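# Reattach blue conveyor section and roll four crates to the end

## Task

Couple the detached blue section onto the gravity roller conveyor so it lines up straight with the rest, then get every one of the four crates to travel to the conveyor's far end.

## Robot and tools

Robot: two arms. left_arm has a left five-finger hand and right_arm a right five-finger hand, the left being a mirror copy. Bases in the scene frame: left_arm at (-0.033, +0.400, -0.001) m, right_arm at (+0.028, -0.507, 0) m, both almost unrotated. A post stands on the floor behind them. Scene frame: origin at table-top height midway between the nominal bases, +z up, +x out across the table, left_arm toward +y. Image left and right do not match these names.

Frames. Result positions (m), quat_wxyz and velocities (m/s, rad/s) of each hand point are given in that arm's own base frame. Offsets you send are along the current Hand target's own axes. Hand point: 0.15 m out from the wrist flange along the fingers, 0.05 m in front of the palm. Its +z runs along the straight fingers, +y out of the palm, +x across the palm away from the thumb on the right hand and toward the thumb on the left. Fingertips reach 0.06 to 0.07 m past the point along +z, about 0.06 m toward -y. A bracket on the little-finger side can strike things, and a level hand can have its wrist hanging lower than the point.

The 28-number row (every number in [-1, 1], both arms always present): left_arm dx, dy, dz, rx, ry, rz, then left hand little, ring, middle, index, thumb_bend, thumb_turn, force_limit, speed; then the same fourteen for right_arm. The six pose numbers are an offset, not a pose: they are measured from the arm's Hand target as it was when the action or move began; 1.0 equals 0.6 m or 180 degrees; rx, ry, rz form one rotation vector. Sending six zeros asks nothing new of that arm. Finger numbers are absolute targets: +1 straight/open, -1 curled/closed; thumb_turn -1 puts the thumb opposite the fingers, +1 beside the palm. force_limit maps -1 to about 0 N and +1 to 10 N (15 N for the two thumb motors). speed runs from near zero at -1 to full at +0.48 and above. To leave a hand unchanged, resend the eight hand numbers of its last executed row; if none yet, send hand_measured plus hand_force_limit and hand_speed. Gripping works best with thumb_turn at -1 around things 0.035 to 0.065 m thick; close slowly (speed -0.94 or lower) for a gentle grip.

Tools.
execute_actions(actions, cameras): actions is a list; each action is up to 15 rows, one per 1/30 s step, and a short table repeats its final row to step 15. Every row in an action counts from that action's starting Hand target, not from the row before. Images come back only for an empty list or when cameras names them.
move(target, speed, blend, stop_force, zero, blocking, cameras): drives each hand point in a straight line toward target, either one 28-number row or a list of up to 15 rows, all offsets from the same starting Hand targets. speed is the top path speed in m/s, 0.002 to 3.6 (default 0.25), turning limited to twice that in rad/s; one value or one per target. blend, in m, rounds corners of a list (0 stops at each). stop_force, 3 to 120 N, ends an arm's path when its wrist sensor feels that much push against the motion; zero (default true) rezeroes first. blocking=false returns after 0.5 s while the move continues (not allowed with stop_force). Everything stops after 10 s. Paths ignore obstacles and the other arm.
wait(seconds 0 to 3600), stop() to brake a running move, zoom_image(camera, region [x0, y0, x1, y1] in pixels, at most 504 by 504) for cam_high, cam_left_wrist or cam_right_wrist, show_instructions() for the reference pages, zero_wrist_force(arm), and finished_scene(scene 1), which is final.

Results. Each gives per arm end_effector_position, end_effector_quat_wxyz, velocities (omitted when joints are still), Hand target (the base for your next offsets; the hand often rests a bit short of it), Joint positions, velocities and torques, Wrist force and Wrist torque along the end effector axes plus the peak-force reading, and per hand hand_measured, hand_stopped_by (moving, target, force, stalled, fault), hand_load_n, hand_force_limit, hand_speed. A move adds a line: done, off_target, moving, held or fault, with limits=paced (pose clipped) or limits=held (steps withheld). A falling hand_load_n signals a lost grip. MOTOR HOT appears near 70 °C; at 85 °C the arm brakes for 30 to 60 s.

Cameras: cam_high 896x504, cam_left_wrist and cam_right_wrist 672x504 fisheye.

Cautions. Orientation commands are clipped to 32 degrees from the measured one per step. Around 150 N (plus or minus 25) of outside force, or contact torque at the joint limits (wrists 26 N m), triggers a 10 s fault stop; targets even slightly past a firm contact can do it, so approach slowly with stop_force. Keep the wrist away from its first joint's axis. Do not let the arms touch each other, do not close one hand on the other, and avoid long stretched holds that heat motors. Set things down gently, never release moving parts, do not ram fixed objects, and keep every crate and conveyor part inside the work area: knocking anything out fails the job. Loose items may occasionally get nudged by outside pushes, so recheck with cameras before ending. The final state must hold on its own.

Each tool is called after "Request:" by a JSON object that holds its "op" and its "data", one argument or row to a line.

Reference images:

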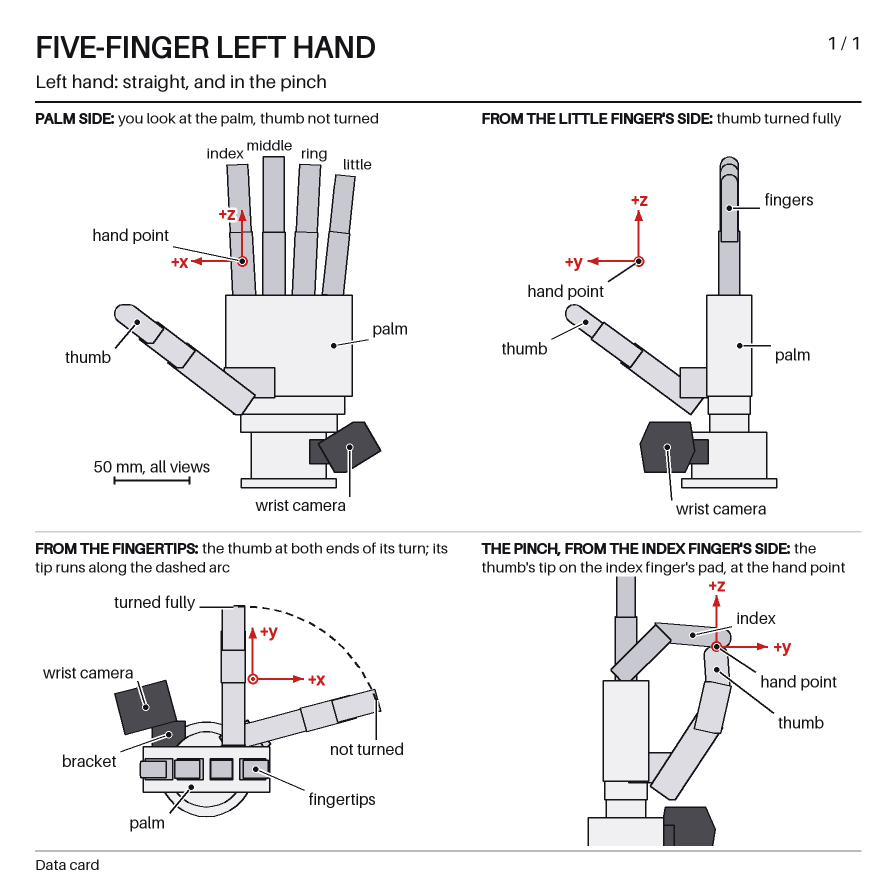

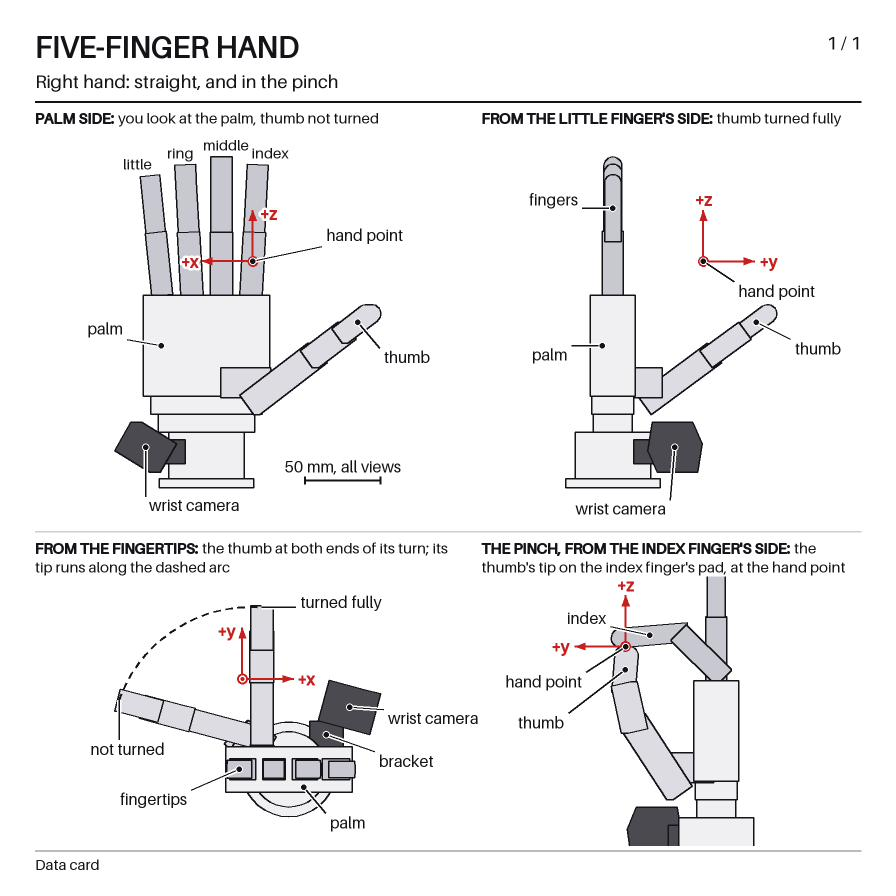

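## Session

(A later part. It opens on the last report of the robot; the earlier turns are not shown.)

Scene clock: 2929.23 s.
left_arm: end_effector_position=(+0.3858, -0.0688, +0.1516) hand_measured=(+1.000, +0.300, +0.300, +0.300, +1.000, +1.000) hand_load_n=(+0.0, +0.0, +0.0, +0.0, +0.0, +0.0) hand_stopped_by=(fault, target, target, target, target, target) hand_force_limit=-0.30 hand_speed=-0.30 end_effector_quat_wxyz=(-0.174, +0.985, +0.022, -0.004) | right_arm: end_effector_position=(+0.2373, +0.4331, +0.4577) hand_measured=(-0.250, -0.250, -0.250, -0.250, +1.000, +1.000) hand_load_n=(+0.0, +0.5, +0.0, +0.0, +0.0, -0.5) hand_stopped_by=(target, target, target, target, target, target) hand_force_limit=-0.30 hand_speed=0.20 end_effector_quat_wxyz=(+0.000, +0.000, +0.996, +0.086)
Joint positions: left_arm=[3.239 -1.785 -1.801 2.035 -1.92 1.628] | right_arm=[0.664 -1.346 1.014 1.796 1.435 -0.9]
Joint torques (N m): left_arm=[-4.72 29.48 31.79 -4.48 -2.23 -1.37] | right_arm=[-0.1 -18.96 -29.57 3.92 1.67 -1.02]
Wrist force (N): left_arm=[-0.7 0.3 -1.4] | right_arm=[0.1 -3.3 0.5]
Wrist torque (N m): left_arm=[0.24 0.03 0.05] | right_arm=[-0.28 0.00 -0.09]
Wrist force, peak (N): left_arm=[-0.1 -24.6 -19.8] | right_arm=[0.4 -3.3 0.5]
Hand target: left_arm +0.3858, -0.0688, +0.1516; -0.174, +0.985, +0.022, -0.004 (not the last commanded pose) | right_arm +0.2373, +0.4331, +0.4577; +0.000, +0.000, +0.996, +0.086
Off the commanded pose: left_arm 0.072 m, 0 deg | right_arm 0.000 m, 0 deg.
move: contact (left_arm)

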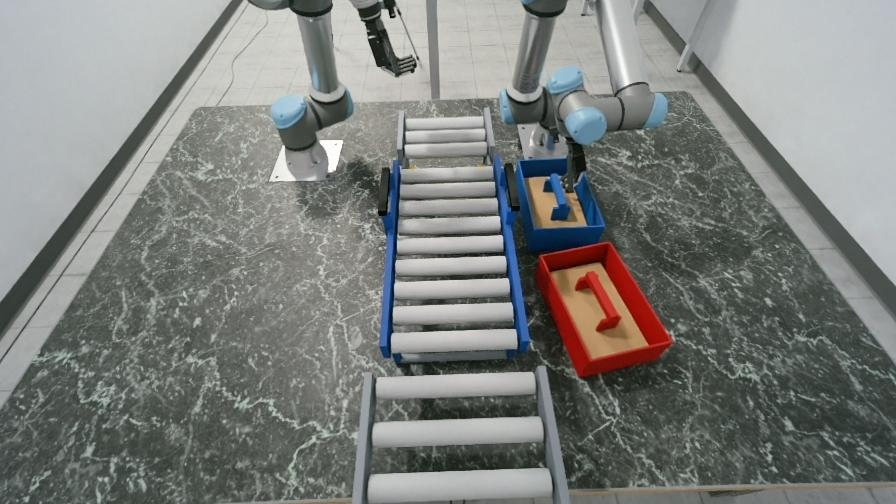

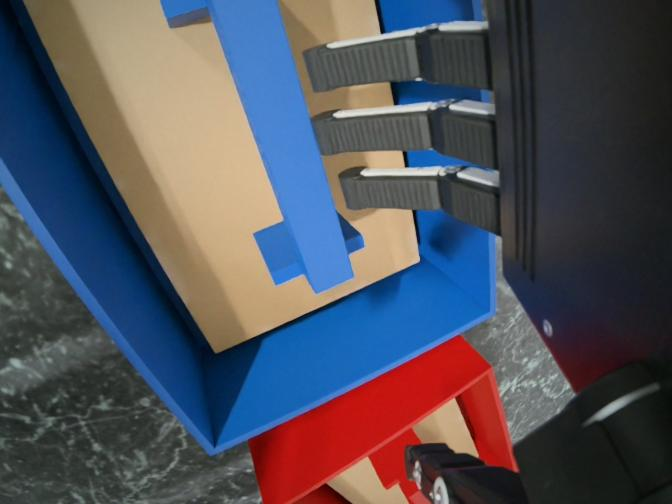

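Request:
{"op": "zoom_image", "data": {
  "camera": "cam_high",
  "region": [510, 130, 620, 250]
}}

Request:
{"op": "zoom_image", "data": {
  "camera": "cam_left_wrist",
  "region": [150, 0, 500, 350]
}}

Scaled by 4.200 from the camera's image (finer frame: 1280x720).

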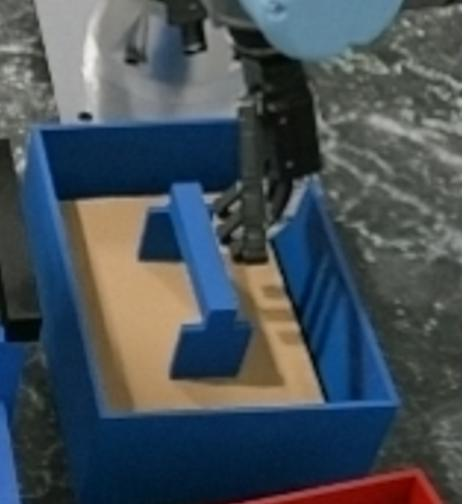

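Scaled by 1.440 from the camera's image (finer frame: 960x720).

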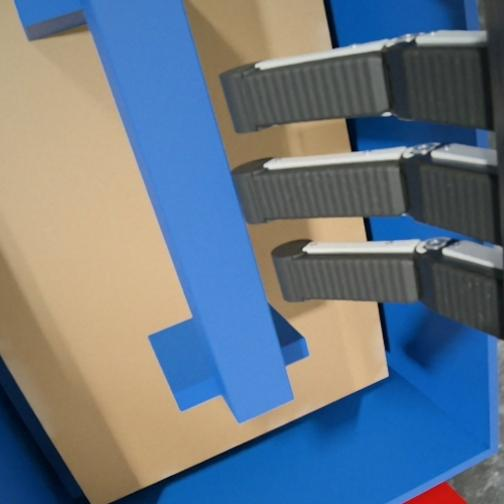

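Request:
{"op": "move", "data": {
  "target": [-0.006,-0.004,-0.040,0,0,0,1,0.85,0.85,0.85,1,1,-0.3,-0.3, 0,0,0,0,0,0,-0.25,-0.25,-0.25,-0.25,1,1,-0.3,0.2],
  "speed": 0.06
}}

Request:
{"op": "move", "data": {
  "target": [0,0.0359,0.0987,0,0,0,1,0.85,0.85,0.85,1,1,-0.3,-0.3, 0,0,0,0,0,0,-0.25,-0.25,-0.25,-0.25,1,1,-0.3,0.2],
  "speed": 0.03,
  "stop_force": 5,
  "cameras": ["cam_high","cam_left_wrist"]
}}

Scene clock: 3037.47 s.
left_arm: end_effector_position=(+0.3825, -0.0749, +0.1748) hand_measured=(+1.000, +0.850, +0.850, +0.850, +1.000, +1.000) hand_load_n=(+0.5, +0.0, +0.0, +0.0, +0.0, +0.0) hand_stopped_by=(fault, target, target, target, target, target) hand_force_limit=-0.30 hand_speed=-0.30 end_effector_quat_wxyz=(-0.174, +0.985, +0.022, -0.004) | right_arm: end_effector_position=(+0.2373, +0.4331, +0.4577) hand_measured=(-0.250, -0.250, -0.250, -0.250, +1.000, +1.000) hand_load_n=(+0.0, +0.5, +0.0, +0.0, +0.0, +0.0) hand_stopped_by=(target, target, target, target, target, target) hand_force_limit=-0.30 hand_speed=0.20 end_effector_quat_wxyz=(+0.000, +0.000, +0.996, +0.086)
Joint positions: left_arm=[3.222 -1.76 -1.769 1.972 -1.92 1.61] | right_arm=[0.664 -1.346 1.014 1.796 1.435 -0.9]
Joint torques (N m): left_arm=[-4.24 27.85 31.42 -4.77 -2.78 -2.33] | right_arm=[0.63 -19.71 -29.32 3.78 1.8 -0.87]
Wrist force (N): left_arm=[-0.8 0.3 -1.1] | right_arm=[0.1 -2.7 0.6]
Wrist torque (N m): left_arm=[0.19 0.06 0.06] | right_arm=[-0.19 -0.01 -0.07]
Wrist force, peak (N): left_arm=[-0.9 0.4 -1.5] | right_arm=[0.2 -3.3 0.8]
Hand target: left_arm +0.3825, -0.0749, +0.1749; -0.174, +0.985, +0.022, -0.004 | right_arm +0.2373, +0.4331, +0.4577; +0.000, +0.000, +0.996, +0.086
Off the commanded pose: left_arm 0.000 m, 0 deg | right_arm 0.000 m, 0 deg.
move: done

Scene clock: 3040.70 s.
left_arm: end_effector_position=(+0.3825, -0.0749, +0.1119) hand_measured=(+1.000, +0.850, +0.850, +0.850, +1.000, +1.000) hand_load_n=(+0.0, +0.0, +0.0, +0.0, +0.0, +0.0) hand_stopped_by=(fault, target, target, target, target, target) hand_force_limit=-0.30 hand_speed=-0.30 end_effector_quat_wxyz=(-0.174, +0.985, +0.022, -0.004) | right_arm: end_effector_position=(+0.2373, +0.4331, +0.4577) hand_measured=(-0.250, -0.250, -0.250, -0.250, +1.000, +1.000) hand_load_n=(+0.0, +0.0, +0.0, +0.0, +0.0, +0.0) hand_stopped_by=(target, target, target, target, target, target) hand_force_limit=-0.30 hand_speed=0.20 end_effector_quat_wxyz=(+0.000, +0.000, +0.996, +0.086)
Joint positions: left_arm=[3.222 -1.828 -1.862 2.133 -1.92 1.61] | right_arm=[0.664 -1.346 1.014 1.796 1.435 -0.9]
Joint torques (N m): left_arm=[7.83 18.55 2.53 -0.25 -1.46 2.17] | right_arm=[0.69 -18.81 -28.68 3.81 1.7 -0.62]
Wrist force (N): left_arm=[-0.8 0.4 -1.0] | right_arm=[0.3 -3.3 0.5]
Wrist torque (N m): left_arm=[0.22 0.03 0.07] | right_arm=[-0.28 -0.03 -0.07]
Wrist force, peak (N): left_arm=[-0.9 0.1 -1.6] | right_arm=[0.2 -3.3 0.8]
Hand target: left_arm +0.3825, -0.0749, +0.1119; -0.174, +0.985, +0.022, -0.004 | right_arm +0.2373, +0.4331, +0.4577; +0.000, +0.000, +0.996, +0.086
Off the commanded pose: left_arm 0.000 m, 0 deg | right_arm 0.000 m, 0 deg.
move: done

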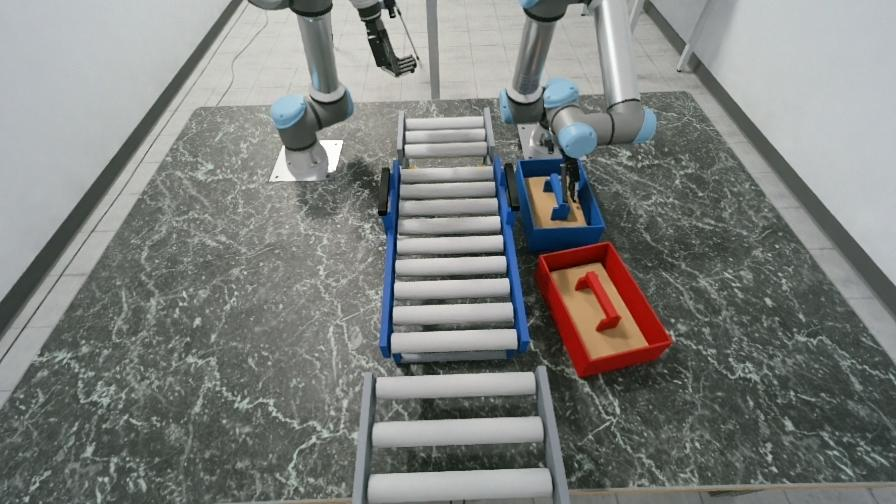

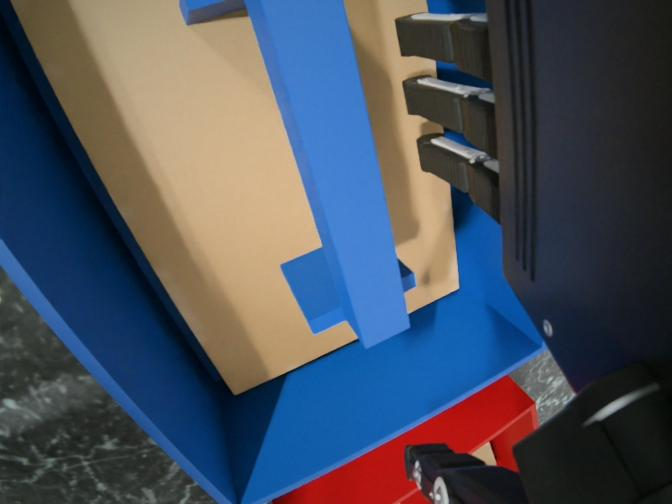

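Request:
{"op": "move", "data": {
  "target": [0,0,0,0,0,0,1,0.0,0.0,0.0,1,1,-0.3,-0.5, 0,0,0,0,0,0,-0.25,-0.25,-0.25,-0.25,1,1,-0.3,0.2]
}}

Request:
{"op": "move", "data": {
  "target": [0,0.0705,-0.0257,0,0,0,1,0.0,0.0,0.0,1,1,-0.3,-0.5, 0,0,0,0,0,0,-0.25,-0.25,-0.25,-0.25,1,1,-0.3,0.2],
  "speed": 0.03,
  "stop_force": 4,
  "cameras": ["cam_high","cam_left_wrist"]
}}

Scene clock: 3052.97 s.
left_arm: end_effector_position=(+0.3825, -0.0749, +0.1119) hand_measured=(+1.000, +0.256, +0.212, +0.210, +1.000, +1.000) hand_load_n=(+0.0, +0.0, +0.0, +0.0, +0.0, +0.0) hand_stopped_by=(fault, force, force, force, target, target) hand_force_limit=-0.30 hand_speed=-0.50 end_effector_quat_wxyz=(-0.174, +0.985, +0.022, -0.004) | right_arm: end_effector_position=(+0.2373, +0.4331, +0.4577) hand_measured=(-0.250, -0.250, -0.250, -0.250, +1.000, +1.000) hand_load_n=(+0.0, +0.0, +0.0, +0.0, +0.0, +0.0) hand_stopped_by=(target, target, target, target, target, target) hand_force_limit=-0.30 hand_speed=0.20 end_effector_quat_wxyz=(+0.000, +0.000, +0.996, +0.086)
Joint positions: left_arm=[3.222 -1.828 -1.862 2.133 -1.92 1.61] | right_arm=[0.664 -1.346 1.014 1.796 1.435 -0.9]
Joint torques (N m): left_arm=[3.32 24.66 7.93 -2.87 1.11 2.3] | right_arm=[-0.05 -17.88 -28.58 3.8 1.78 -0.69]
Wrist force (N): left_arm=[-0.5 0.2 -1.2] | right_arm=[0.1 -2.9 0.4]
Wrist torque (N m): left_arm=[0.21 -0.03 0.09] | right_arm=[-0.21 0.00 -0.08]
Wrist force, peak (N): left_arm=[-1.4 -4.8 11.0] | right_arm=[0.1 -3.4 0.6]
Hand target: left_arm +0.3825, -0.0749, +0.1119; -0.174, +0.985, +0.022, -0.004 | right_arm +0.2373, +0.4331, +0.4577; +0.000, +0.000, +0.996, +0.086
Off the commanded pose: left_arm 0.000 m, 0 deg | right_arm 0.000 m, 0 deg.
move: done

Scene clock: 3054.20 s.
left_arm: end_effector_position=(+0.3825, -0.0768, +0.1119) hand_measured=(+1.000, +0.256, +0.212, +0.210, +1.000, +1.000) hand_load_n=(+0.0, +0.0, +1.5, +1.0, +0.0, +0.0) hand_stopped_by=(fault, force, force, force, target, target) hand_force_limit=-0.30 hand_speed=-0.50 end_effector_quat_wxyz=(-0.174, +0.985, +0.021, -0.004) | right_arm: end_effector_position=(+0.2373, +0.4331, +0.4577) hand_measured=(-0.250, -0.250, -0.250, -0.250, +1.000, +1.000) hand_load_n=(+0.5, +0.0, +0.0, +0.0, +0.0, +0.0) hand_stopped_by=(target, target, target, target, target, target) hand_force_limit=-0.30 hand_speed=0.20 end_effector_quat_wxyz=(+0.000, +0.000, +0.996, +0.086)
Joint positions: left_arm=[3.216 -1.83 -1.86 2.131 -1.92 1.604] | right_arm=[0.664 -1.346 1.014 1.796 1.435 -0.9]
Joint torques (N m): left_arm=[7.32 30.76 3.2 -0.76 0 2.19] | right_arm=[0.25 -18.3 -29.22 3.72 1.71 -0.43]
Wrist force (N): left_arm=[0.6 -0.4 1.2] | right_arm=[0.2 -3.1 0.6]
Wrist torque (N m): left_arm=[0.16 -0.03 -0.06] | right_arm=[-0.25 -0.02 -0.07]
Wrist force, peak (N): left_arm=[-1.3 -5.2 2.1] | right_arm=[0.1 -3.3 0.4]
Hand target: left_arm +0.3825, -0.0768, +0.1119; -0.174, +0.985, +0.021, -0.004 (not the last commanded pose) | right_arm +0.2373, +0.4331, +0.4577; +0.000, +0.000, +0.996, +0.086
Off the commanded pose: left_arm 0.043 m, 0 deg | right_arm 0.000 m, 0 deg.
move: contact (left_arm)

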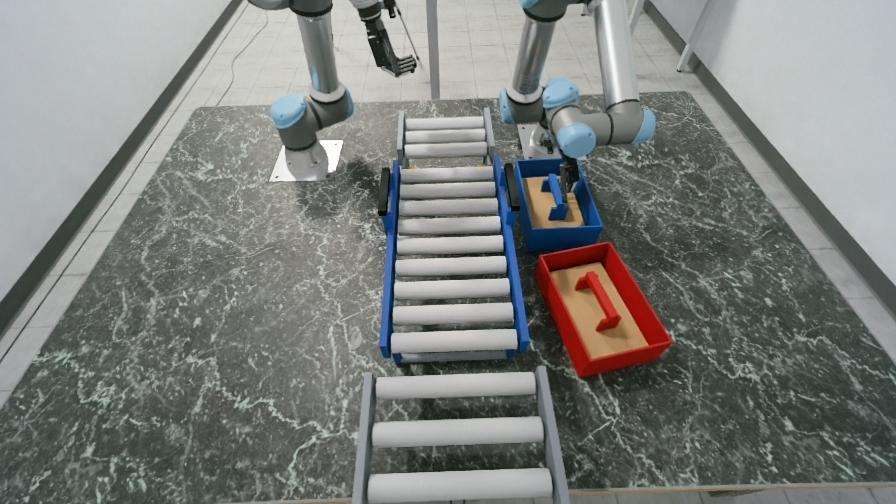

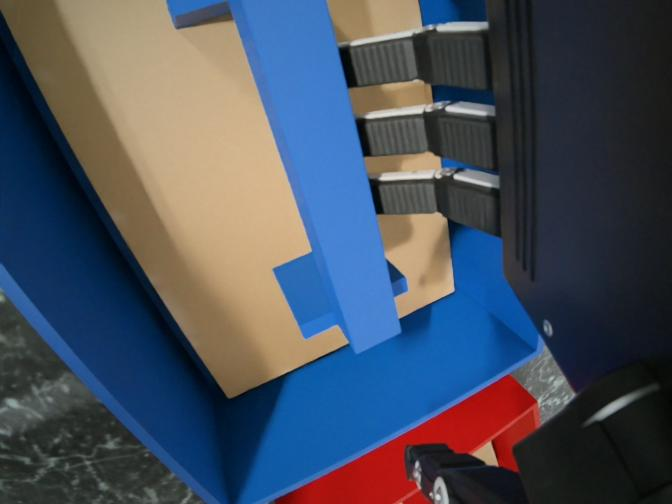

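Request:
{"op": "move", "data": {
  "target": [0,-0.006,0.002,0,0,0,1,0.85,0.85,0.85,1,1,-0.3,-0.3, 0,0,0,0,0,0,-0.25,-0.25,-0.25,-0.25,1,1,-0.3,0.2],
  "speed": 0.05
}}

Request:
{"op": "move", "data": {
  "target": [0,0.0097,0.0266,0,0,0,1,0.85,0.85,0.85,1,1,-0.3,-0.3, 0,0,0,0,0,0,-0.25,-0.25,-0.25,-0.25,1,1,-0.3,0.2],
  "speed": 0.02,
  "stop_force": 4,
  "cameras": ["cam_left_wrist"]
}}

Scene clock: 3072.70 s.
left_arm: end_effector_position=(+0.3823, -0.0731, +0.1120) hand_measured=(+1.000, +0.850, +0.850, +0.850, +1.000, +1.000) hand_load_n=(+0.0, +0.0, +0.0, +0.0, +0.0, +0.0) hand_stopped_by=(fault, target, target, target, target, target) hand_force_limit=-0.30 hand_speed=-0.30 end_effector_quat_wxyz=(-0.174, +0.985, +0.021, -0.004) | right_arm: end_effector_position=(+0.2373, +0.4331, +0.4577) hand_measured=(-0.250, -0.250, -0.250, -0.250, +1.000, +1.000) hand_load_n=(+0.0, +0.0, -0.5, +0.5, +0.0, +0.0) hand_stopped_by=(target, target, target, target, target, target) hand_force_limit=-0.30 hand_speed=0.20 end_effector_quat_wxyz=(+0.000, +0.000, +0.996, +0.086)
Joint positions: left_arm=[3.227 -1.827 -1.863 2.135 -1.92 1.616] | right_arm=[0.664 -1.346 1.014 1.796 1.435 -0.9]
Joint torques (N m): left_arm=[8.92 29.93 2.95 -0.23 1.64 2.19] | right_arm=[0.63 -19.42 -29.14 3.62 1.72 -0.43]
Wrist force (N): left_arm=[-0.6 0.4 -1.2] | right_arm=[0.3 -3.0 0.3]
Wrist torque (N m): left_arm=[0.24 -0.01 -0.11] | right_arm=[-0.23 -0.03 -0.08]
Wrist force, peak (N): left_arm=[0.8 -0.6 1.4] | right_arm=[0.0 -3.3 0.6]
Hand target: left_arm +0.3823, -0.0730, +0.1120; -0.174, +0.985, +0.021, -0.004 | right_arm +0.2373, +0.4331, +0.4577; +0.000, +0.000, +0.996, +0.086
Off the commanded pose: left_arm 0.000 m, 0 deg | right_arm 0.000 m, 0 deg.
move: done

Scene clock: 3074.60 s.
left_arm: end_effector_position=(+0.3823, -0.0730, +0.0950) hand_measured=(+1.000, +0.850, +0.850, +0.850, +1.000, +1.000) hand_load_n=(+0.0, +0.0, +0.0, +0.0, +0.0, +0.0) hand_stopped_by=(fault, target, target, target, target, target) hand_force_limit=-0.30 hand_speed=-0.30 end_effector_quat_wxyz=(-0.174, +0.985, +0.021, -0.004) | right_arm: end_effector_position=(+0.2373, +0.4331, +0.4577) hand_measured=(-0.250, -0.250, -0.250, -0.250, +1.000, +1.000) hand_load_n=(+0.0, +0.0, +0.0, +0.0, -0.5, +0.0) hand_stopped_by=(target, target, target, target, target, target) hand_force_limit=-0.30 hand_speed=0.20 end_effector_quat_wxyz=(+0.000, +0.000, +0.996, +0.086)
Joint positions: left_arm=[3.227 -1.849 -1.885 2.179 -1.92 1.616] | right_arm=[0.664 -1.346 1.014 1.796 1.435 -0.9]
Joint torques (N m): left_arm=[6.75 19.1 2.13 -0.13 1.6 2.22] | right_arm=[0.86 -19.13 -29.14 3.63 1.67 -0.22]
Wrist force (N): left_arm=[-0.8 0.2 -1.0] | right_arm=[0.2 -3.0 0.6]
Wrist torque (N m): left_arm=[0.18 0.02 -0.12] | right_arm=[-0.23 -0.02 -0.07]
Wrist force, peak (N): left_arm=[-0.6 0.4 -1.6] | right_arm=[0.1 -3.3 0.4]
Hand target: left_arm +0.3823, -0.0730, +0.0950; -0.174, +0.985, +0.021, -0.004 | right_arm +0.2373, +0.4331, +0.4577; +0.000, +0.000, +0.996, +0.086
Off the commanded pose: left_arm 0.000 m, 0 deg | right_arm 0.000 m, 0 deg.
move: done

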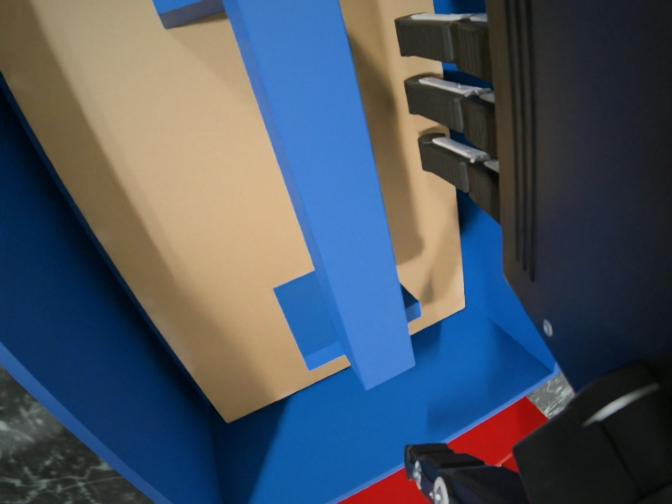

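Request:
{"op": "move", "data": {
  "target": [0,0.0068,0.0188,0,0,0,1,0.85,0.85,0.85,1,1,-0.3,-0.3, 0,0,0,0,0,0,-0.25,-0.25,-0.25,-0.25,1,1,-0.3,0.2],
  "speed": 0.01,
  "stop_force": 3.5
}}

Request:
{"op": "move", "data": {
  "target": [0,0,0,0,0,0,1,0.0,0.0,0.0,1,1,-0.3,-0.7, 0,0,0,0,0,0,-0.25,-0.25,-0.25,-0.25,1,1,-0.3,0.2],
  "cameras": ["cam_left_wrist"]
}}

Scene clock: 3084.40 s.
left_arm: end_effector_position=(+0.3823, -0.0730, +0.0889) hand_measured=(+1.000, +0.850, +0.850, +0.850, +1.000, +1.000) hand_load_n=(+0.0, +0.0, +0.0, +0.0, +0.0, +0.0) hand_stopped_by=(fault, target, target, target, target, target) hand_force_limit=-0.30 hand_speed=-0.30 end_effector_quat_wxyz=(-0.174, +0.985, +0.021, -0.004) | right_arm: end_effector_position=(+0.2373, +0.4331, +0.4577) hand_measured=(-0.250, -0.250, -0.250, -0.250, +1.000, +1.000) hand_load_n=(+0.0, +0.5, +0.0, +0.0, -0.5, +0.0) hand_stopped_by=(target, target, target, target, target, target) hand_force_limit=-0.30 hand_speed=0.20 end_effector_quat_wxyz=(+0.000, +0.000, +0.996, +0.086)
Joint positions: left_arm=[3.228 -1.858 -1.892 2.194 -1.92 1.616] | right_arm=[0.664 -1.346 1.014 1.796 1.435 -0.9]
Joint torques (N m): left_arm=[6.6 28.8 28.53 -4.15 1.53 2.15] | right_arm=[-0.05 -19.84 -28.91 3.67 1.63 -0.01]
Wrist force (N): left_arm=[-1.2 -1.1 -5.3] | right_arm=[-0.1 -3.0 0.4]
Wrist torque (N m): left_arm=[0.35 -0.01 -0.12] | right_arm=[-0.23 0.03 -0.09]
Wrist force, peak (N): left_arm=[0.2 -3.7 -12.7] | right_arm=[-0.2 -3.2 0.7]
Hand target: left_arm +0.3823, -0.0730, +0.0889; -0.174, +0.985, +0.021, -0.004 (not the last commanded pose) | right_arm +0.2373, +0.4331, +0.4577; +0.000, +0.000, +0.996, +0.086
Off the commanded pose: left_arm 0.006 m, 0 deg | right_arm 0.000 m, 0 deg.
move: contact (left_arm)

Scene clock: 3085.70 s.
left_arm: end_effector_position=(+0.3823, -0.0730, +0.0889) hand_measured=(+1.000, +0.000, +0.800, +0.000, +1.000, +1.000) hand_load_n=(+0.0, +0.0, +4.5, +0.0, -0.5, +0.0) hand_stopped_by=(fault, target, force, target, target, target) hand_force_limit=-0.30 hand_speed=-0.70 end_effector_quat_wxyz=(-0.174, +0.985, +0.021, -0.004) | right_arm: end_effector_position=(+0.2373, +0.4331, +0.4577) hand_measured=(-0.250, -0.250, -0.250, -0.250, +1.000, +1.000) hand_load_n=(+0.0, +0.0, +0.0, +0.0, +0.0, +0.0) hand_stopped_by=(target, target, target, target, target, target) hand_force_limit=-0.30 hand_speed=0.20 end_effector_quat_wxyz=(+0.000, +0.000, +0.996, +0.086)
Joint positions: left_arm=[3.228 -1.858 -1.892 2.194 -1.92 1.616] | right_arm=[0.664 -1.346 1.014 1.796 1.435 -0.9]
Joint torques (N m): left_arm=[2.49 24.62 23.97 -2.64 1.53 2] | right_arm=[0.4 -18.26 -28.82 3.63 1.71 0.06]
Wrist force (N): left_arm=[-1.0 -7.9 -6.0] | right_arm=[0.0 -3.0 0.4]
Wrist torque (N m): left_arm=[0.19 -0.05 0.05] | right_arm=[-0.23 0.01 -0.08]
Wrist force, peak (N): left_arm=[-1.0 -8.1 -6.1] | right_arm=[0.2 -3.2 0.6]
Hand target: left_arm +0.3823, -0.0730, +0.0889; -0.174, +0.985, +0.021, -0.004 | right_arm +0.2373, +0.4331, +0.4577; +0.000, +0.000, +0.996, +0.086
Off the commanded pose: left_arm 0.000 m, 0 deg | right_arm 0.000 m, 0 deg.
move: done

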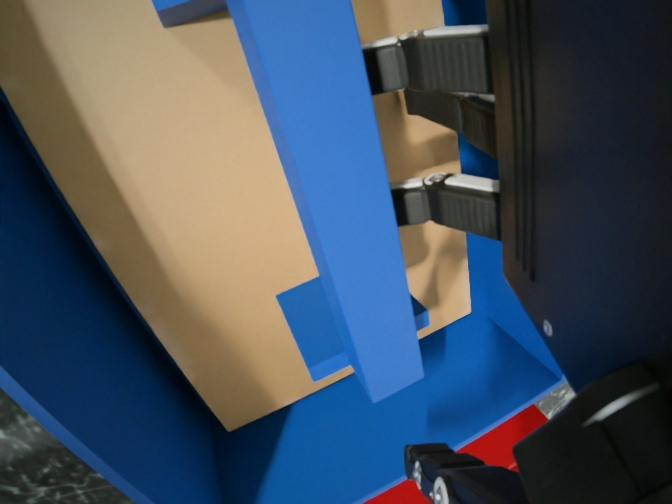

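Request:
{"op": "move", "data": {
  "target": [0,-0.0028,-0.0078,0,0,0,1,0.0,0.01,0.0,1,1,-0.3,-0.7, 0,0,0,0,0,0,-0.25,-0.25,-0.25,-0.25,1,1,-0.3,0.2],
  "speed": 0.03
}}

Request:
{"op": "move", "data": {
  "target": [0,0.0705,-0.0257,0,0,0,1,0.0,0.0,0.0,1,1,-0.3,-0.7, 0,0,0,0,0,0,-0.25,-0.25,-0.25,-0.25,1,1,-0.3,0.2],
  "speed": 0.03,
  "stop_force": 4,
  "cameras": ["cam_high","cam_left_wrist"]
}}

Scene clock: 3094.40 s.
left_arm: end_effector_position=(+0.3823, -0.0730, +0.0937) hand_measured=(+1.000, +0.000, +0.798, +0.000, +1.000, +1.000) hand_load_n=(+0.0, +0.0, +0.0, +0.0, +0.0, +0.0) hand_stopped_by=(fault, target, force, target, target, target) hand_force_limit=-0.30 hand_speed=-0.70 end_effector_quat_wxyz=(-0.174, +0.985, +0.021, -0.004) | right_arm: end_effector_position=(+0.2373, +0.4331, +0.4577) hand_measured=(-0.250, -0.250, -0.250, -0.250, +1.000, +1.000) hand_load_n=(+0.0, +0.0, +0.0, +0.0, +0.0, +0.0) hand_stopped_by=(target, target, target, target, target, target) hand_force_limit=-0.30 hand_speed=0.20 end_effector_quat_wxyz=(+0.000, +0.000, +0.996, +0.086)
Joint positions: left_arm=[3.227 -1.851 -1.886 2.182 -1.92 1.616] | right_arm=[0.664 -1.346 1.014 1.796 1.435 -0.9]
Joint torques (N m): left_arm=[-4.33 30.36 29.94 -4.59 1.44 -0.67] | right_arm=[0.88 -19.01 -28.58 3.49 1.67 0.35]
Wrist force (N): left_arm=[-1.1 0.1 -1.2] | right_arm=[0.2 -3.0 0.6]
Wrist torque (N m): left_arm=[0.19 0.07 -0.13] | right_arm=[-0.24 -0.02 -0.08]
Wrist force, peak (N): left_arm=[-0.9 -8.2 -6.2] | right_arm=[-0.2 -3.3 0.6]
Hand target: left_arm +0.3823, -0.0730, +0.0939; -0.174, +0.985, +0.021, -0.004 | right_arm +0.2373, +0.4331, +0.4577; +0.000, +0.000, +0.996, +0.086
Off the commanded pose: left_arm 0.000 m, 0 deg | right_arm 0.000 m, 0 deg.
move: done

Scene clock: 3095.83 s.
left_arm: end_effector_position=(+0.3826, -0.0800, +0.0939) hand_measured=(+1.000, +0.000, +0.000, +0.000, +1.000, +1.000) hand_load_n=(+0.0, +1.0, +0.5, +0.0, +0.0, +0.0) hand_stopped_by=(fault, target, target, target, target, target) hand_force_limit=-0.30 hand_speed=-0.70 end_effector_quat_wxyz=(-0.174, +0.985, +0.021, -0.004) | right_arm: end_effector_position=(+0.2373, +0.4331, +0.4577) hand_measured=(-0.250, -0.250, -0.250, -0.250, +1.000, +1.000) hand_load_n=(+0.0, +0.5, +0.0, +0.0, +0.0, -0.5) hand_stopped_by=(target, target, target, target, target, target) hand_force_limit=-0.30 hand_speed=0.20 end_effector_quat_wxyz=(+0.000, +0.000, +0.996, +0.086)
Joint positions: left_arm=[3.207 -1.857 -1.88 2.174 -1.92 1.594] | right_arm=[0.664 -1.346 1.014 1.796 1.435 -0.9]
Joint torques (N m): left_arm=[8.27 31.36 2.8 -0.57 -1.1 2.23] | right_arm=[0.66 -19.67 -28.39 3.48 1.71 0.3]
Wrist force (N): left_arm=[-0.6 0.7 1.2] | right_arm=[0.1 -3.0 0.4]
Wrist torque (N m): left_arm=[0.18 0.14 -0.13] | right_arm=[-0.23 0.00 -0.08]
Wrist force, peak (N): left_arm=[-0.7 -4.7 3.0] | right_arm=[0.0 -3.3 0.6]
Hand target: left_arm +0.3826, -0.0800, +0.0939; -0.174, +0.985, +0.021, -0.004 (not the last commanded pose) | right_arm +0.2373, +0.4331, +0.4577; +0.000, +0.000, +0.996, +0.086
Off the commanded pose: left_arm 0.038 m, 0 deg | right_arm 0.000 m, 0 deg.
move: contact (left_arm)

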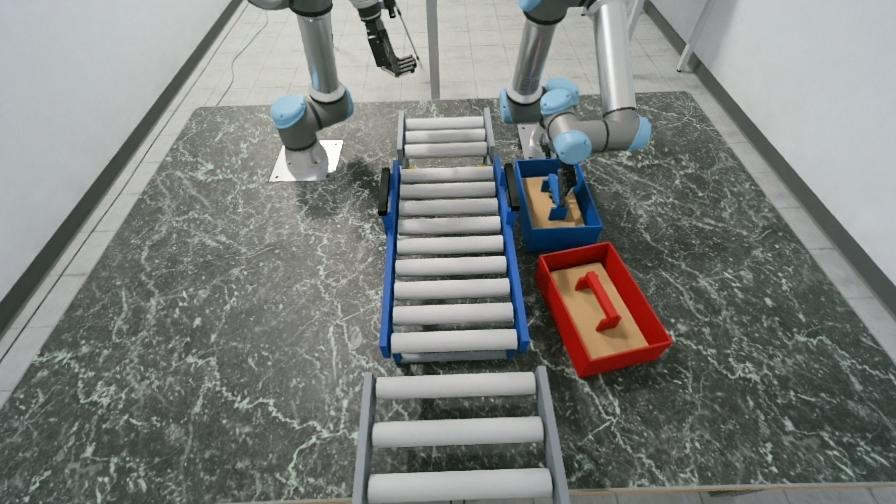

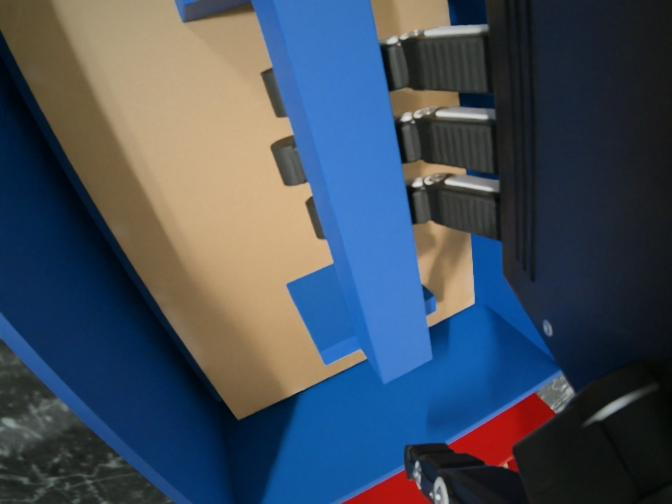

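Request:
{"op": "execute_actions", "data": {
  "actions": [
    [[0,0,0,0,0,0,1,-0.9,-0.9,-0.9,1,1,-0.3,-0.8,0,0,0,0,0,0,-0.25,-0.25,-0.25,-0.25,1,1,-0.3,0.2]]
  ]
}}

Request:
{"op": "wait", "data": {
  "seconds": 1.5,
  "cameras": ["cam_left_wrist","cam_high"]
}}

Scene clock: 3102.83 s.
left_arm: end_effector_position=(+0.3826, -0.0800, +0.0939) hand_measured=(+1.000, -0.034, -0.090, -0.090, +1.000, +1.000) hand_load_n=(+0.0, +0.0, +3.0, +3.0, +0.0, +0.0) hand_stopped_by=(fault, force, force, force, target, target) hand_force_limit=-0.30 hand_speed=-0.80 end_effector_quat_wxyz=(-0.174, +0.985, +0.021, -0.004) | right_arm: end_effector_position=(+0.2373, +0.4331, +0.4577) hand_measured=(-0.250, -0.250, -0.250, -0.250, +1.000, +1.000) hand_load_n=(+0.0, +0.0, +0.0, +0.5, +0.0, +0.0) hand_stopped_by=(target, target, target, target, target, target) hand_force_limit=-0.30 hand_speed=0.20 end_effector_quat_wxyz=(+0.000, +0.000, +0.996, +0.086)
Joint positions: left_arm=[3.207 -1.857 -1.88 2.174 -1.92 1.595] | right_arm=[0.664 -1.346 1.014 1.796 1.435 -0.9]
Joint torques (N m): left_arm=[3.82 31.19 14.94 -5.03 0.62 1.89] | right_arm=[0.14 -19.36 -27.66 3.44 1.68 0.53]
Wrist force (N): left_arm=[-1.3 3.6 8.6] | right_arm=[0.3 -2.9 0.4]
Wrist torque (N m): left_arm=[0.11 0.24 -0.18] | right_arm=[-0.21 -0.02 -0.07]
Wrist force, peak (N): left_arm=[-1.1 4.0 13.9] | right_arm=[0.2 -3.4 0.4]
Hand target: left_arm +0.3826, -0.0800, +0.0939; -0.174, +0.985, +0.021, -0.004 | right_arm +0.2373, +0.4331, +0.4577; +0.000, +0.000, +0.996, +0.086
Off the commanded pose: left_arm 0.000 m, 0 deg | right_arm 0.000 m, 0 deg.

Scene clock: 3104.33 s.
left_arm: end_effector_position=(+0.3826, -0.0800, +0.0939) hand_measured=(+1.000, -0.034, -0.090, -0.090, +1.000, +1.000) hand_load_n=(+0.0, +0.0, +3.0, +3.0, +0.0, +0.0) hand_stopped_by=(fault, force, force, force, target, target) hand_force_limit=-0.30 hand_speed=-0.80 end_effector_quat_wxyz=(-0.174, +0.985, +0.021, -0.004) | right_arm: end_effector_position=(+0.2373, +0.4331, +0.4577) hand_measured=(-0.250, -0.250, -0.250, -0.250, +1.000, +1.000) hand_load_n=(+0.0, +0.0, +0.0, +0.0, +0.0, +0.0) hand_stopped_by=(target, target, target, target, target, target) hand_force_limit=-0.30 hand_speed=0.20 end_effector_quat_wxyz=(+0.000, +0.000, +0.996, +0.086)
Joint positions: left_arm=[3.207 -1.857 -1.88 2.174 -1.92 1.595] | right_arm=[0.664 -1.346 1.014 1.796 1.435 -0.9]
Joint torques (N m): left_arm=[-2.74 31.71 32.5 -5.32 -1.5 1.03] | right_arm=[0.35 -18.89 -28.63 3.5 1.82 0.47]
Wrist force (N): left_arm=[-1.1 3.6 8.8] | right_arm=[0.3 -3.0 0.4]
Wrist torque (N m): left_arm=[0.09 0.21 -0.17] | right_arm=[-0.22 -0.03 -0.07]
Wrist force, peak (N): left_arm=[-1.2 3.6 9.0] | right_arm=[0.1 -3.2 0.7]
Hand target: left_arm +0.3826, -0.0800, +0.0939; -0.174, +0.985, +0.021, -0.004 | right_arm +0.2373, +0.4331, +0.4577; +0.000, +0.000, +0.996, +0.086
Off the commanded pose: left_arm 0.000 m, 0 deg | right_arm 0.000 m, 0 deg.
wait: 1.50 s; at rest by 0.17 s
Images, in order (width x height): cam_high 896x504, cam_left_wrist 672x504.

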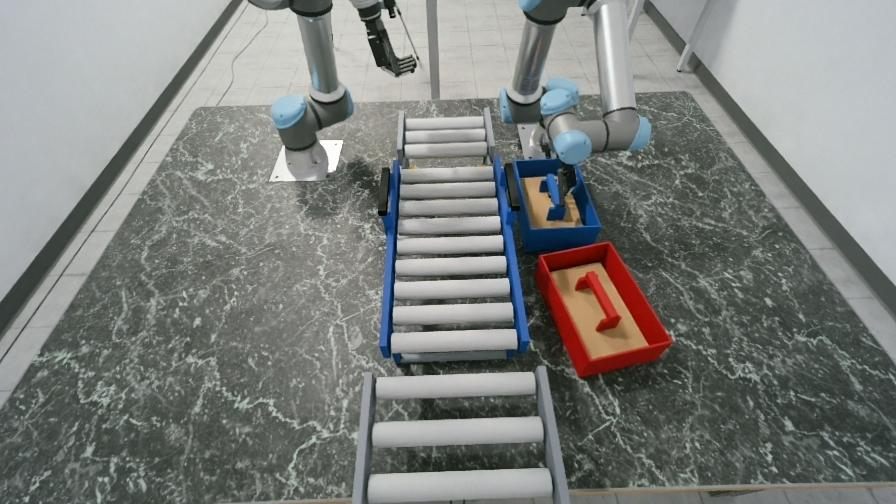

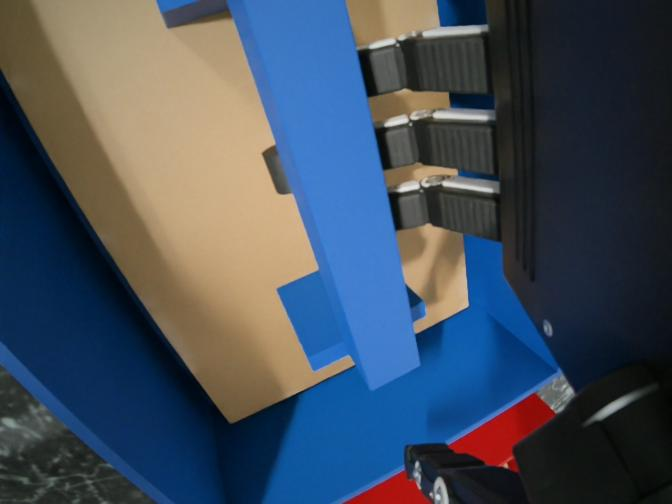

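Request:
{"op": "execute_actions", "data": {
  "actions": [
    [[0,0,0,0,0,0,1,-0.6,-0.6,-0.6,1,1,0.6,-0.8,0,0,0,0,0,0,-0.25,-0.25,-0.25,-0.25,1,1,-0.3,0.2]]
  ]
}}

Request:
{"op": "wait", "data": {
  "seconds": 1.5,
  "cameras": ["cam_left_wrist"]
}}

Scene clock: 3125.30 s.
left_arm: end_effector_position=(+0.3826, -0.0800, +0.0939) hand_measured=(+1.000, -0.492, -0.418, -0.400, +1.000, +1.000) hand_load_n=(+0.0, +12.5, +3.0, +4.5, +0.0, +0.0) hand_stopped_by=(fault, force, force, force, target, target) hand_force_limit=0.60 hand_speed=-0.80 end_effector_quat_wxyz=(-0.174, +0.985, +0.021, -0.004) | right_arm: end_effector_position=(+0.2373, +0.4331, +0.4577) hand_measured=(-0.250, -0.250, -0.250, -0.250, +1.000, +1.000) hand_load_n=(+0.0, +0.0, +0.0, +0.0, +0.0, +0.0) hand_stopped_by=(target, target, target, target, target, target) hand_force_limit=-0.30 hand_speed=0.20 end_effector_quat_wxyz=(+0.000, +0.000, +0.996, +0.086)
Joint positions: left_arm=[3.207 -1.857 -1.88 2.174 -1.92 1.595] | right_arm=[0.664 -1.346 1.014 1.796 1.435 -0.9]
Joint torques (N m): left_arm=[-3.05 32.27 32.93 -4.28 -2.18 -1.32] | right_arm=[-0.27 -19.74 -28.11 3.48 1.71 0.39]
Wrist force (N): left_arm=[0.4 6.7 17.8] | right_arm=[0.2 -3.0 0.6]
Wrist torque (N m): left_arm=[0.15 0.39 -0.23] | right_arm=[-0.25 -0.02 -0.07]
Wrist force, peak (N): left_arm=[-0.8 6.2 19.6] | right_arm=[0.2 -3.4 0.5]
Hand target: left_arm +0.3826, -0.0800, +0.0939; -0.174, +0.985, +0.021, -0.004 | right_arm +0.2373, +0.4331, +0.4577; +0.000, +0.000, +0.996, +0.086
Off the commanded pose: left_arm 0.000 m, 0 deg | right_arm 0.000 m, 0 deg.

Scene clock: 3126.80 s.
left_arm: end_effector_position=(+0.3826, -0.0800, +0.0939) hand_measured=(+1.000, -0.492, -0.418, -0.400, +1.000, +1.000) hand_load_n=(+0.0, +9.5, +2.5, +5.0, +0.0, -0.5) hand_stopped_by=(fault, force, force, force, target, target) hand_force_limit=0.60 hand_speed=-0.80 end_effector_quat_wxyz=(-0.174, +0.985, +0.021, -0.004) | right_arm: end_effector_position=(+0.2373, +0.4331, +0.4577) hand_measured=(-0.250, -0.250, -0.250, -0.250, +1.000, +1.000) hand_load_n=(+0.0, +0.0, +0.0, +0.0, +0.0, +0.0) hand_stopped_by=(target, target, target, target, target, target) hand_force_limit=-0.30 hand_speed=0.20 end_effector_quat_wxyz=(+0.000, +0.000, +0.996, +0.086)
Joint positions: left_arm=[3.207 -1.857 -1.88 2.174 -1.92 1.595] | right_arm=[0.664 -1.346 1.014 1.796 1.435 -0.9]
Joint torques (N m): left_arm=[-2.18 31.88 32.67 -2.2 0.53 -2.21] | right_arm=[1.07 -19.79 -29.4 3.56 1.76 0.81]
Wrist force (N): left_arm=[-1.2 7.0 17.4] | right_arm=[0.1 -2.9 0.3]
Wrist torque (N m): left_arm=[0.13 0.44 -0.31] | right_arm=[-0.21 0.01 -0.08]
Wrist force, peak (N): left_arm=[-0.5 6.9 18.4] | right_arm=[0.1 -3.2 0.6]
Hand target: left_arm +0.3826, -0.0800, +0.0939; -0.174, +0.985, +0.021, -0.004 | right_arm +0.2373, +0.4331, +0.4577; +0.000, +0.000, +0.996, +0.086
Off the commanded pose: left_arm 0.000 m, 0 deg | right_arm 0.000 m, 0 deg.
wait: 1.50 s; at rest by 0.17 s

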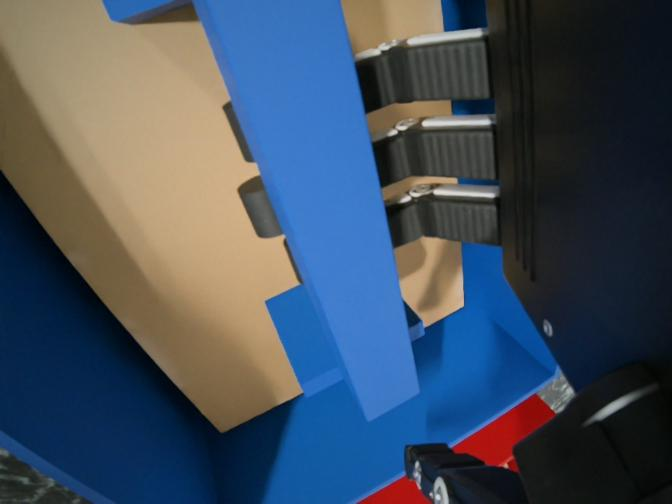

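Request:
{"op": "execute_actions", "data": {
  "actions": [
    [[0,0,0,0,0,0,1,-0.65,-0.65,-0.65,1,1,0.9,-0.8,0,0,0,0,0,0,-0.25,-0.25,-0.25,-0.25,1,1,-0.3,0.2]]
  ]
}}

Request:
{"op": "move", "data": {
  "target": [0,-0.0171,-0.047,0,0,0,1,-0.65,-0.65,-0.65,1,1,0.9,-0.8, 0,0,0,0,0,0,-0.25,-0.25,-0.25,-0.25,1,1,-0.3,0.2],
  "speed": 0.04,
  "cameras": ["cam_left_wrist","cam_high"]
}}

Scene clock: 3137.03 s.
left_arm: end_effector_position=(+0.3826, -0.0800, +0.0939) hand_measured=(+1.000, -0.494, -0.578, -0.618, +1.000, +1.000) hand_load_n=(+0.0, +0.0, +8.0, +11.5, +0.0, +0.0) hand_stopped_by=(fault, force, force, force, target, target) hand_force_limit=0.90 hand_speed=-0.80 end_effector_quat_wxyz=(-0.174, +0.985, +0.021, -0.004) | right_arm: end_effector_position=(+0.2373, +0.4331, +0.4577) hand_measured=(-0.250, -0.250, -0.250, -0.250, +1.000, +1.000) hand_load_n=(+0.0, +0.0, +0.0, +0.0, +0.0, +0.0) hand_stopped_by=(target, target, target, target, target, target) hand_force_limit=-0.30 hand_speed=0.20 end_effector_quat_wxyz=(+0.000, +0.000, +0.996, +0.086)
Joint positions: left_arm=[3.207 -1.857 -1.88 2.174 -1.92 1.594] | right_arm=[0.664 -1.346 1.014 1.796 1.435 -0.9]
Joint torques (N m): left_arm=[2.5 32.41 32.93 -2.73 -0.03 -2.05] | right_arm=[0.57 -18.42 -28.81 3.37 1.74 0.6]
Wrist force (N): left_arm=[-1.4 5.0 18.0] | right_arm=[0.2 -3.2 0.6]
Wrist torque (N m): left_arm=[0.04 0.36 -0.17] | right_arm=[-0.28 -0.03 -0.08]
Wrist force, peak (N): left_arm=[-1.6 6.4 19.4] | right_arm=[0.0 -3.3 0.3]
Hand target: left_arm +0.3826, -0.0800, +0.0939; -0.174, +0.985, +0.021, -0.004 | right_arm +0.2373, +0.4331, +0.4577; +0.000, +0.000, +0.996, +0.086
Off the commanded pose: left_arm 0.000 m, 0 deg | right_arm 0.000 m, 0 deg.

Scene clock: 3138.27 s.
left_arm: end_effector_position=(+0.3826, -0.0800, +0.1237) hand_measured=(+1.000, -0.494, -0.578, -0.618, +1.000, +1.000) hand_load_n=(+0.0, +0.5, +8.0, +10.5, +0.0, +0.0) hand_stopped_by=(fault, force, force, force, target, target) hand_force_limit=0.90 hand_speed=-0.80 end_effector_quat_wxyz=(-0.174, +0.985, +0.021, -0.004) | right_arm: end_effector_position=(+0.2373, +0.4331, +0.4577) hand_measured=(-0.250, -0.250, -0.250, -0.250, +1.000, +1.000) hand_load_n=(+0.0, +0.0, +0.0, +0.0, +0.0, +0.0) hand_stopped_by=(target, target, target, target, target, target) hand_force_limit=-0.30 hand_speed=0.20 end_effector_quat_wxyz=(+0.000, +0.000, +0.996, +0.086)
Joint positions: left_arm=[3.207 -1.818 -1.842 2.098 -1.92 1.594] | right_arm=[0.664 -1.346 1.014 1.796 1.435 -0.9]
Joint torques (N m): left_arm=[3.68 36.33 36.7 -6.41 -1.52 -0.01] | right_arm=[0.93 -19.19 -28.7 3.38 1.86 0.66]
Wrist force (N): left_arm=[-0.5 5.7 17.8] | right_arm=[0.1 -2.9 0.8]
Wrist torque (N m): left_arm=[0.12 0.35 -0.18] | right_arm=[-0.24 -0.02 -0.08]
Wrist force, peak (N): left_arm=[-1.0 5.6 19.1] | right_arm=[0.3 -3.1 0.8]
Hand target: left_arm +0.3826, -0.0800, +0.1239; -0.174, +0.985, +0.021, -0.004 | right_arm +0.2373, +0.4331, +0.4577; +0.000, +0.000, +0.996, +0.086
Off the commanded pose: left_arm 0.000 m, 0 deg | right_arm 0.000 m, 0 deg.
move: done
Images, in order (width x height): cam_high 896x504, cam_left_wrist 672x504.

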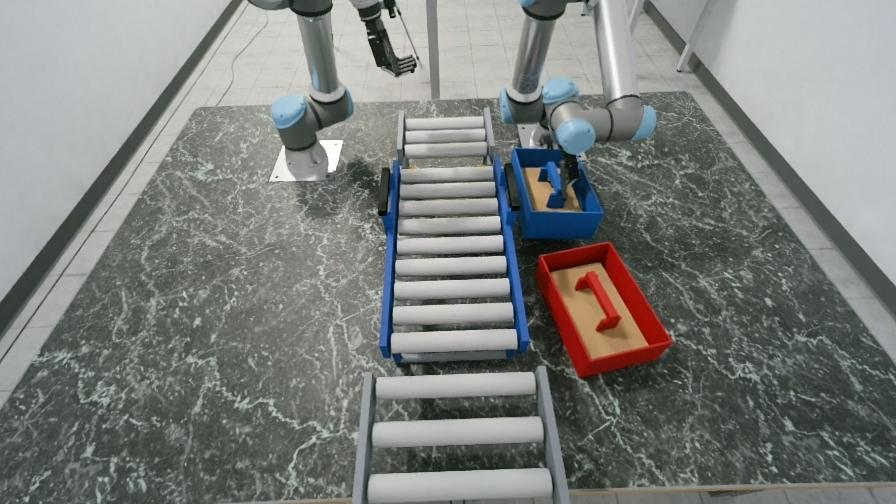

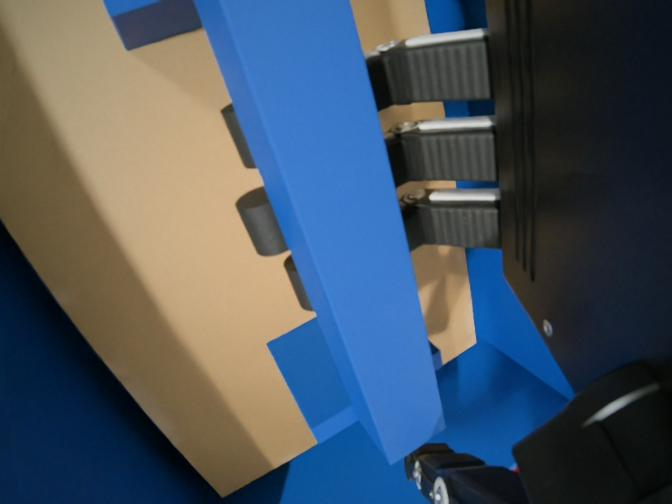

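Request:
{"op": "execute_actions", "data": {
  "actions": [
    [[0,0,0,0,0,0,1,-0.64,-0.578,-0.618,1,1,0.9,-0.8,0,0,0,0,0,0,-0.25,-0.25,-0.25,-0.25,1,1,-0.3,0.2]]
  ]
}}

Request:
{"op": "wait", "data": {
  "seconds": 1.0,
  "cameras": ["cam_left_wrist","cam_high"]
}}

Scene clock: 3147.07 s.
left_arm: end_effector_position=(+0.3826, -0.0800, +0.1239) hand_measured=(+1.000, -0.638, -0.576, -0.618, +1.000, +1.000) hand_load_n=(+0.0, +11.5, +2.0, +7.5, +0.0, +0.0) hand_stopped_by=(fault, target, target, force, target, target) hand_force_limit=0.90 hand_speed=-0.80 end_effector_quat_wxyz=(-0.174, +0.985, +0.021, -0.004) | right_arm: end_effector_position=(+0.2373, +0.4331, +0.4577) hand_measured=(-0.250, -0.250, -0.250, -0.250, +1.000, +1.000) hand_load_n=(+0.0, +0.0, +0.0, +0.0, +0.0, +0.0) hand_stopped_by=(target, target, target, target, target, target) hand_force_limit=-0.30 hand_speed=0.20 end_effector_quat_wxyz=(+0.000, +0.000, +0.996, +0.086)
Joint positions: left_arm=[3.207 -1.818 -1.842 2.097 -1.92 1.594] | right_arm=[0.664 -1.346 1.014 1.796 1.435 -0.9]
Joint torques (N m): left_arm=[-2.89 33.79 35.4 -3.58 0.43 -2.35] | right_arm=[0.34 -19.31 -28.26 3.19 1.62 0.61]
Wrist force (N): left_arm=[0.5 5.8 17.5] | right_arm=[0.2 -3.1 0.6]
Wrist torque (N m): left_arm=[0.14 0.42 -0.23] | right_arm=[-0.26 -0.01 -0.08]
Wrist force, peak (N): left_arm=[-0.3 6.5 18.3] | right_arm=[0.2 -3.4 0.5]
Hand target: left_arm +0.3826, -0.0800, +0.1239; -0.174, +0.985, +0.021, -0.004 | right_arm +0.2373, +0.4331, +0.4577; +0.000, +0.000, +0.996, +0.086
Off the commanded pose: left_arm 0.000 m, 0 deg | right_arm 0.000 m, 0 deg.

Scene clock: 3148.07 s.
left_arm: end_effector_position=(+0.3826, -0.0800, +0.1239) hand_measured=(+1.000, -0.638, -0.576, -0.618, +1.000, +1.000) hand_load_n=(+0.0, +10.0, +2.0, +9.0, +0.0, +0.0) hand_stopped_by=(fault, target, target, force, target, target) hand_force_limit=0.90 hand_speed=-0.80 end_effector_quat_wxyz=(-0.174, +0.985, +0.021, -0.004) | right_arm: end_effector_position=(+0.2373, +0.4331, +0.4577) hand_measured=(-0.250, -0.250, -0.250, -0.250, +1.000, +1.000) hand_load_n=(+0.0, +0.0, +0.0, +0.0, +0.0, +0.0) hand_stopped_by=(target, target, target, target, target, target) hand_force_limit=-0.30 hand_speed=0.20 end_effector_quat_wxyz=(+0.000, +0.000, +0.996, +0.086)
Joint positions: left_arm=[3.207 -1.818 -1.842 2.097 -1.92 1.594] | right_arm=[0.664 -1.346 1.014 1.796 1.435 -0.9]
Joint torques (N m): left_arm=[-2.78 32.86 34.13 -4.27 0.57 -1.64] | right_arm=[0.99 -19.05 -28.41 3.25 1.77 0.79]
Wrist force (N): left_arm=[-0.9 5.9 17.5] | right_arm=[0.1 -3.1 0.5]
Wrist torque (N m): left_arm=[0.15 0.47 -0.21] | right_arm=[-0.24 -0.01 -0.08]
Wrist force, peak (N): left_arm=[-1.9 6.5 17.9] | right_arm=[0.3 -3.3 0.2]
Hand target: left_arm +0.3826, -0.0800, +0.1239; -0.174, +0.985, +0.021, -0.004 | right_arm +0.2373, +0.4331, +0.4577; +0.000, +0.000, +0.996, +0.086
Off the commanded pose: left_arm 0.000 m, 0 deg | right_arm 0.000 m, 0 deg.
wait: 1.00 s; at rest by 0.17 s
Images, in order (width x height): cam_high 896x504, cam_left_wrist 672x504.

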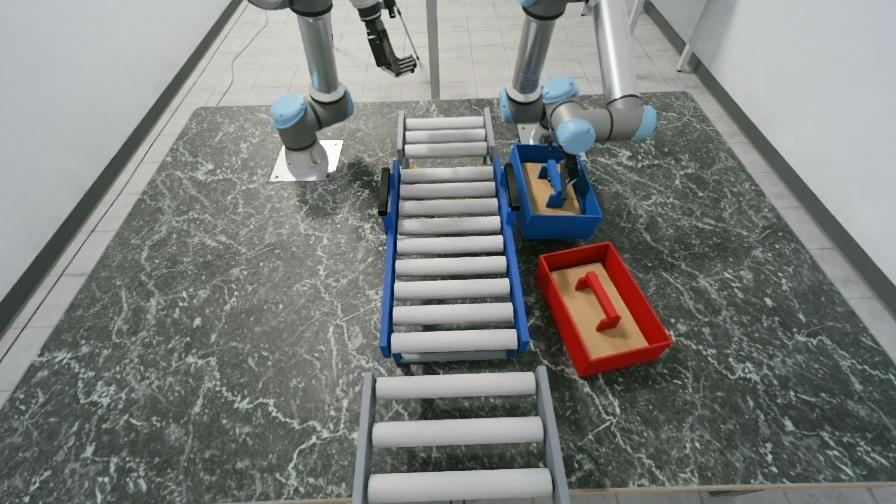

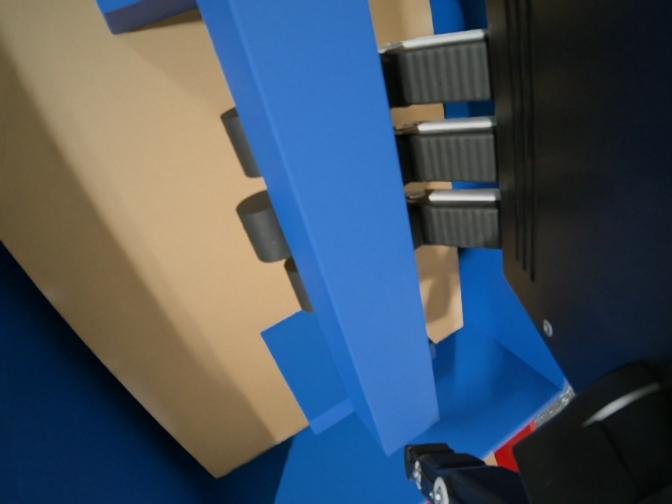

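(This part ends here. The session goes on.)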